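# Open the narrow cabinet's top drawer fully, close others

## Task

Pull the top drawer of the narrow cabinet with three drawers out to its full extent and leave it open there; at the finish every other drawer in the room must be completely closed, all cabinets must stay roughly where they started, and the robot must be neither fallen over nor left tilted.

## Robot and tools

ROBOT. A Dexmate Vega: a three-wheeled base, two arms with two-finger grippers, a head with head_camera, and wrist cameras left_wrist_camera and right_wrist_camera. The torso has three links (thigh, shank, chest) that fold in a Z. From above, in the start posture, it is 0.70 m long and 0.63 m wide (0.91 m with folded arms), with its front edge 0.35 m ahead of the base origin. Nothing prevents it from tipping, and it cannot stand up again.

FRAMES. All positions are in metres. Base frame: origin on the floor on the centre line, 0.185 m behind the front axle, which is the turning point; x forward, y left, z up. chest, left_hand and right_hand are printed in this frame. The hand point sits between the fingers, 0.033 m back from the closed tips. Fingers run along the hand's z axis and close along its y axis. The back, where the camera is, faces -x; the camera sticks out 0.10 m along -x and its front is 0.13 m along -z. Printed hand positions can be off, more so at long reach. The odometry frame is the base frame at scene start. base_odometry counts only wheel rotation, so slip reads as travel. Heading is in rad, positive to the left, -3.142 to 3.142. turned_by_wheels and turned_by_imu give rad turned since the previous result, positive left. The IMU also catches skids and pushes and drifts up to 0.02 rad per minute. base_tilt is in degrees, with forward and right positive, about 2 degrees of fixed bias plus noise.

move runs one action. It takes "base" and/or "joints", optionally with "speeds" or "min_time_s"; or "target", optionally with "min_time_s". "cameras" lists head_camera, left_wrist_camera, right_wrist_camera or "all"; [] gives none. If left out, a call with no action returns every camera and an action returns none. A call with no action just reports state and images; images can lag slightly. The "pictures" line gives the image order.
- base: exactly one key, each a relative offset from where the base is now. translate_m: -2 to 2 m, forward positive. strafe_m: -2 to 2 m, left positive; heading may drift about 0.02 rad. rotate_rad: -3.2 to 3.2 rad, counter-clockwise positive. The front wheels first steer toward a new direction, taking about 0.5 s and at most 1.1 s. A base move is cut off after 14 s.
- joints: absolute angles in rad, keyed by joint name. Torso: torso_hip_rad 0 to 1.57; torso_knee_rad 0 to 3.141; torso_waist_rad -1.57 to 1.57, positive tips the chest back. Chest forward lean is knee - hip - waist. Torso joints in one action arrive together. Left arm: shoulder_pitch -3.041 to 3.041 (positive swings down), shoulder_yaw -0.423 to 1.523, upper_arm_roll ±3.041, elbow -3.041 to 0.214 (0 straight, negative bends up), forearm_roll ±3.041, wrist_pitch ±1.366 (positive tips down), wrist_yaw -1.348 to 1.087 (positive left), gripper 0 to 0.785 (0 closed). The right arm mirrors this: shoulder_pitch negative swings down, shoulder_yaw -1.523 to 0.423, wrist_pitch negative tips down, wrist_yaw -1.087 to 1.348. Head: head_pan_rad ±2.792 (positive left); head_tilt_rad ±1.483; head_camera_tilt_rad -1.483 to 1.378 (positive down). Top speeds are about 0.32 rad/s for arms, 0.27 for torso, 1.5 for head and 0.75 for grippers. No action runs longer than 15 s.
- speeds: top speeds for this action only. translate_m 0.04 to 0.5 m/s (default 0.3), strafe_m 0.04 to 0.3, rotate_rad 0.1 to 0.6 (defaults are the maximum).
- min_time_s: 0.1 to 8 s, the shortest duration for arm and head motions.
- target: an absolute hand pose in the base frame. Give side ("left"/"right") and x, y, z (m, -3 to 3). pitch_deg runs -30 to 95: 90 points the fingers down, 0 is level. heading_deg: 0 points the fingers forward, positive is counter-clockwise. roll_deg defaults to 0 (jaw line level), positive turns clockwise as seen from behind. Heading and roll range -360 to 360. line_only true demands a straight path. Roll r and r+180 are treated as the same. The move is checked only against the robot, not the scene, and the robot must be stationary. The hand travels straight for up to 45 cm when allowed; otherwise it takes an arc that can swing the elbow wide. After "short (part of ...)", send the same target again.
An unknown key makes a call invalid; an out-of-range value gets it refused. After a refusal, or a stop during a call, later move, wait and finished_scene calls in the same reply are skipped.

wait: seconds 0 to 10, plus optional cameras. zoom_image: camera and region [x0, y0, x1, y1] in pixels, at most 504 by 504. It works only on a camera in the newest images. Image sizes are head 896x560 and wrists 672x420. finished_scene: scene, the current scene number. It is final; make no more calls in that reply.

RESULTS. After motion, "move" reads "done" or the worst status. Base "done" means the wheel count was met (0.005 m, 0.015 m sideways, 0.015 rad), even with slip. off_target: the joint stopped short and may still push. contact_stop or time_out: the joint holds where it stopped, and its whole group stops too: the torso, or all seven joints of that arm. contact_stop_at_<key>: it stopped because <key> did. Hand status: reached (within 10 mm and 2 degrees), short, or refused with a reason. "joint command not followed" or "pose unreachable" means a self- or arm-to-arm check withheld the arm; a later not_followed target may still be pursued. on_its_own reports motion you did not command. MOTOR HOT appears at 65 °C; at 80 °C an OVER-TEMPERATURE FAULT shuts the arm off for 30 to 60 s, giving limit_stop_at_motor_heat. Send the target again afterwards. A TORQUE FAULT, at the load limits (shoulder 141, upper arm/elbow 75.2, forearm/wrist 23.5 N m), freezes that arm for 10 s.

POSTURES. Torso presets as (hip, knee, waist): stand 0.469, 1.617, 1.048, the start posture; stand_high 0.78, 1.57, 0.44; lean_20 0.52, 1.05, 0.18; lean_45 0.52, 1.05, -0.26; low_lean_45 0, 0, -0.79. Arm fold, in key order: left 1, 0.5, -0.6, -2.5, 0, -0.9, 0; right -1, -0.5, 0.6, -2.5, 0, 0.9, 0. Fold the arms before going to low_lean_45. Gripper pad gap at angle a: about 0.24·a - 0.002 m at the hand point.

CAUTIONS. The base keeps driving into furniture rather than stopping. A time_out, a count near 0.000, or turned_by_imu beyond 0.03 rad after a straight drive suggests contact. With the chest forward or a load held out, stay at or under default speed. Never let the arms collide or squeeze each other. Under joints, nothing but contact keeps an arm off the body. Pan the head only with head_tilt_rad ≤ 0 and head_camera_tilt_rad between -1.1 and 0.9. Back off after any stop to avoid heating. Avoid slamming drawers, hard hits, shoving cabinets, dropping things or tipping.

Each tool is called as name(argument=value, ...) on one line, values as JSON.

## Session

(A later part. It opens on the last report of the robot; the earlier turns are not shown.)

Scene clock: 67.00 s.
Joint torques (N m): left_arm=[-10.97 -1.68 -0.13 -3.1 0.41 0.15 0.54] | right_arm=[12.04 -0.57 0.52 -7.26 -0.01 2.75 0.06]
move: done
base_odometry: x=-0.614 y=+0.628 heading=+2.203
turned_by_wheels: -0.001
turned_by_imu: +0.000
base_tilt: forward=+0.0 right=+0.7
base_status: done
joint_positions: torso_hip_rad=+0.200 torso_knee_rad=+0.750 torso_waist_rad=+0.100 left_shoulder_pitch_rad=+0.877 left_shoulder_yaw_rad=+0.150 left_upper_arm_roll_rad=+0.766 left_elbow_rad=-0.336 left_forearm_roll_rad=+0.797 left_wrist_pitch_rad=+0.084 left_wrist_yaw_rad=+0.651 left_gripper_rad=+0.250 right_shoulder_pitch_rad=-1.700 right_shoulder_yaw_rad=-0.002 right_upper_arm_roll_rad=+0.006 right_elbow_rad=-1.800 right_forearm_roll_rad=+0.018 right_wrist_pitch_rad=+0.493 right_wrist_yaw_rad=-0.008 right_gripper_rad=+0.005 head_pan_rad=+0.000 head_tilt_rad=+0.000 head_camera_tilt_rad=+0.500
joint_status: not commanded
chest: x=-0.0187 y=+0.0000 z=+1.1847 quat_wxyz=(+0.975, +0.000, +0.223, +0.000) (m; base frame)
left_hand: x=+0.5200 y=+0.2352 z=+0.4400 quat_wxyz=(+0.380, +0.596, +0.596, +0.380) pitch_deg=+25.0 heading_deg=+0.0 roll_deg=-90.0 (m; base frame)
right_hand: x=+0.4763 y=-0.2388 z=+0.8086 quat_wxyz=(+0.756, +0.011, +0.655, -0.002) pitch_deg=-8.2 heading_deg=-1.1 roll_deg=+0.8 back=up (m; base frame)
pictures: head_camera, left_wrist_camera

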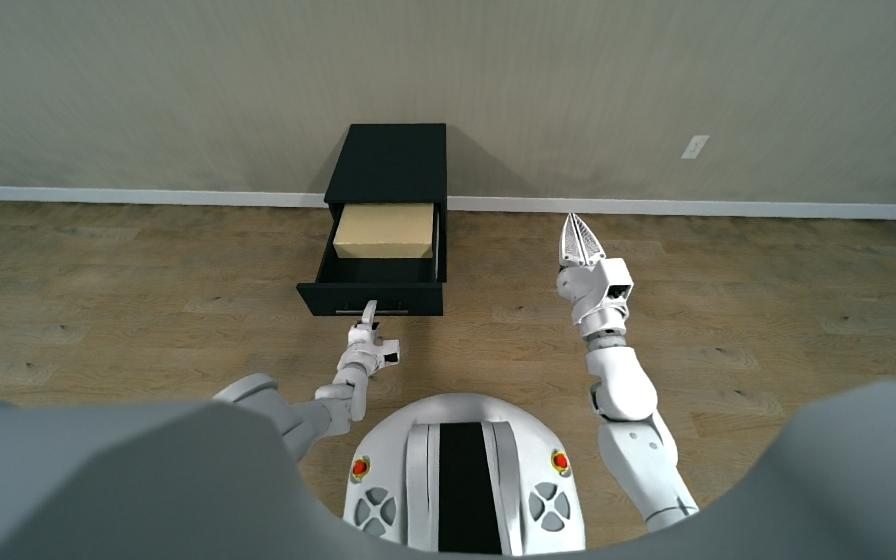

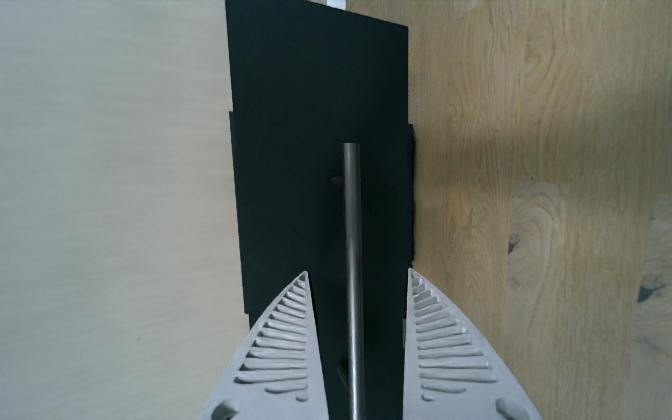

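Close and pull slowly.

move(joints={"left_gripper_rad": 0.0})

move(base={"translate_m": -0.03}, speeds={"translate_m": 0.05}, cameras=["left_wrist_camera", "head_camera"])

zoom_image(camera="head_camera", region=[250, 100, 550, 400])

Scene clock: 67.97 s.
Joint torques (N m): left_arm=[-12.11 -1.94 -0.53 -2.72 0.22 0.14 0.28] | right_arm=[12.17 -0.97 0.66 -8.3 0.02 2.52 -0.1]
move: done
base_odometry: x=-0.614 y=+0.628 heading=+2.203
turned_by_wheels: +0.000
turned_by_imu: +0.000
base_tilt: forward=+0.1 right=+0.7
base_status: not commanded
joint_positions: torso_hip_rad=+0.200 torso_knee_rad=+0.750 torso_waist_rad=+0.100 left_shoulder_pitch_rad=+0.877 left_shoulder_yaw_rad=+0.150 left_upper_arm_roll_rad=+0.766 left_elbow_rad=-0.336 left_forearm_roll_rad=+0.797 left_wrist_pitch_rad=+0.084 left_wrist_yaw_rad=+0.651 left_gripper_rad=+0.000 right_shoulder_pitch_rad=-1.700 right_shoulder_yaw_rad=-0.002 right_upper_arm_roll_rad=+0.006 right_elbow_rad=-1.800 right_forearm_roll_rad=+0.018 right_wrist_pitch_rad=+0.493 right_wrist_yaw_rad=-0.008 right_gripper_rad=+0.005 head_pan_rad=+0.000 head_tilt_rad=+0.000 head_camera_tilt_rad=+0.500
joint_status: all done
chest: x=-0.0187 y=+0.0000 z=+1.1847 quat_wxyz=(+0.975, +0.000, +0.223, +0.000) (m; base frame)
left_hand: x=+0.5200 y=+0.2351 z=+0.4401 quat_wxyz=(+0.380, +0.596, +0.596, +0.380) pitch_deg=+25.0 heading_deg=+0.0 roll_deg=-90.0 (m; base frame)
right_hand: x=+0.4763 y=-0.2388 z=+0.8086 quat_wxyz=(+0.756, +0.011, +0.655, -0.002) pitch_deg=-8.2 heading_deg=-1.1 roll_deg=+0.8 back=up (m; base frame)
pictures: none

Scene clock: 69.30 s.
Joint torques (N m): left_arm=[-10.66 -1.07 -0.51 -1.26 0.31 -0.39 0.75] | right_arm=[12.7 0.38 0.46 -8 0.04 2.44 -0.21]
move: done
base_odometry: x=-0.597 y=+0.604 heading=+2.202
turned_by_wheels: -0.001
turned_by_imu: -0.001
base_tilt: forward=+0.0 right=+0.8
base_status: done
joint_positions: torso_hip_rad=+0.200 torso_knee_rad=+0.750 torso_waist_rad=+0.100 left_shoulder_pitch_rad=+0.877 left_shoulder_yaw_rad=+0.150 left_upper_arm_roll_rad=+0.766 left_elbow_rad=-0.336 left_forearm_roll_rad=+0.797 left_wrist_pitch_rad=+0.084 left_wrist_yaw_rad=+0.651 left_gripper_rad=+0.000 right_shoulder_pitch_rad=-1.700 right_shoulder_yaw_rad=-0.002 right_upper_arm_roll_rad=+0.006 right_elbow_rad=-1.800 right_forearm_roll_rad=+0.018 right_wrist_pitch_rad=+0.493 right_wrist_yaw_rad=-0.008 right_gripper_rad=+0.005 head_pan_rad=+0.000 head_tilt_rad=+0.000 head_camera_tilt_rad=+0.500
joint_status: not commanded
chest: x=-0.0188 y=+0.0000 z=+1.1848 quat_wxyz=(+0.975, +0.000, +0.223, +0.000) (m; base frame)
left_hand: x=+0.5200 y=+0.2351 z=+0.4401 quat_wxyz=(+0.380, +0.596, +0.596, +0.380) pitch_deg=+25.0 heading_deg=+0.0 roll_deg=-90.0 (m; base frame)
right_hand: x=+0.4763 y=-0.2388 z=+0.8087 quat_wxyz=(+0.756, +0.011, +0.655, -0.002) pitch_deg=-8.2 heading_deg=-1.1 roll_deg=+0.8 back=up (m; base frame)
pictures: head_camera, left_wrist_camera

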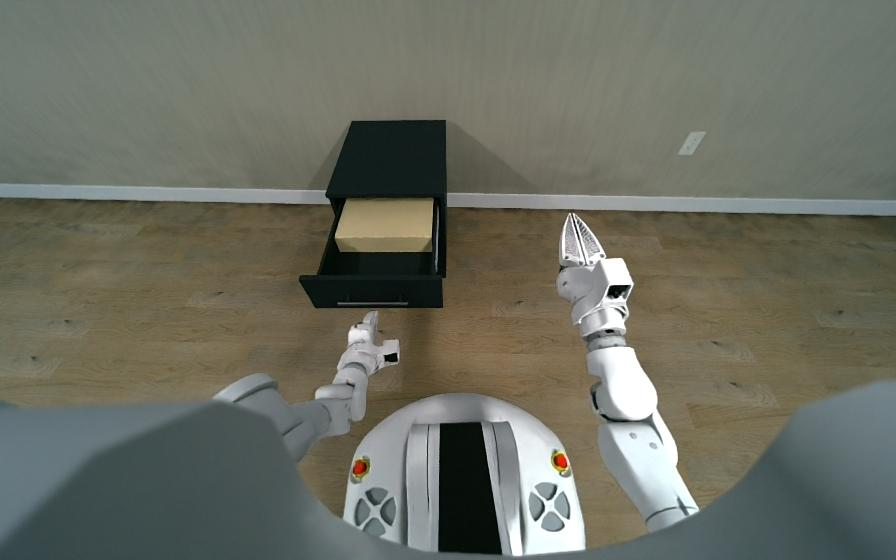

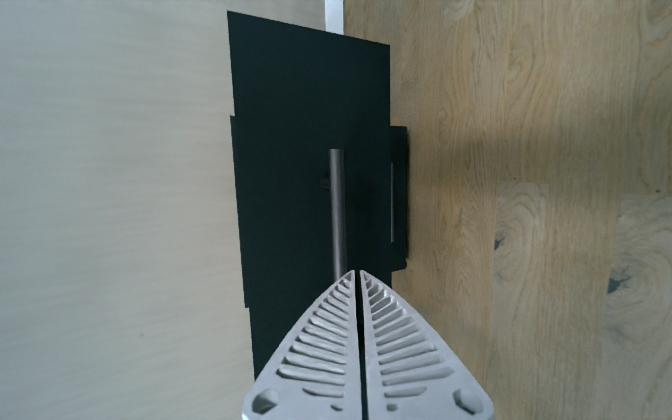

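Scaled by 1.680 from the camera's 896x560 image, which has a finer 960x600 frame.

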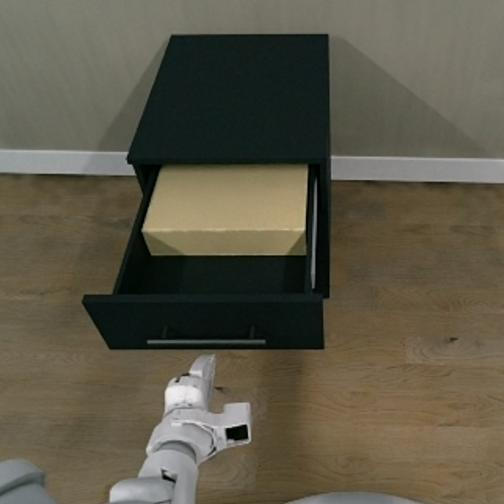

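finished_scene(scene=1)

The scene is finished: the task was done.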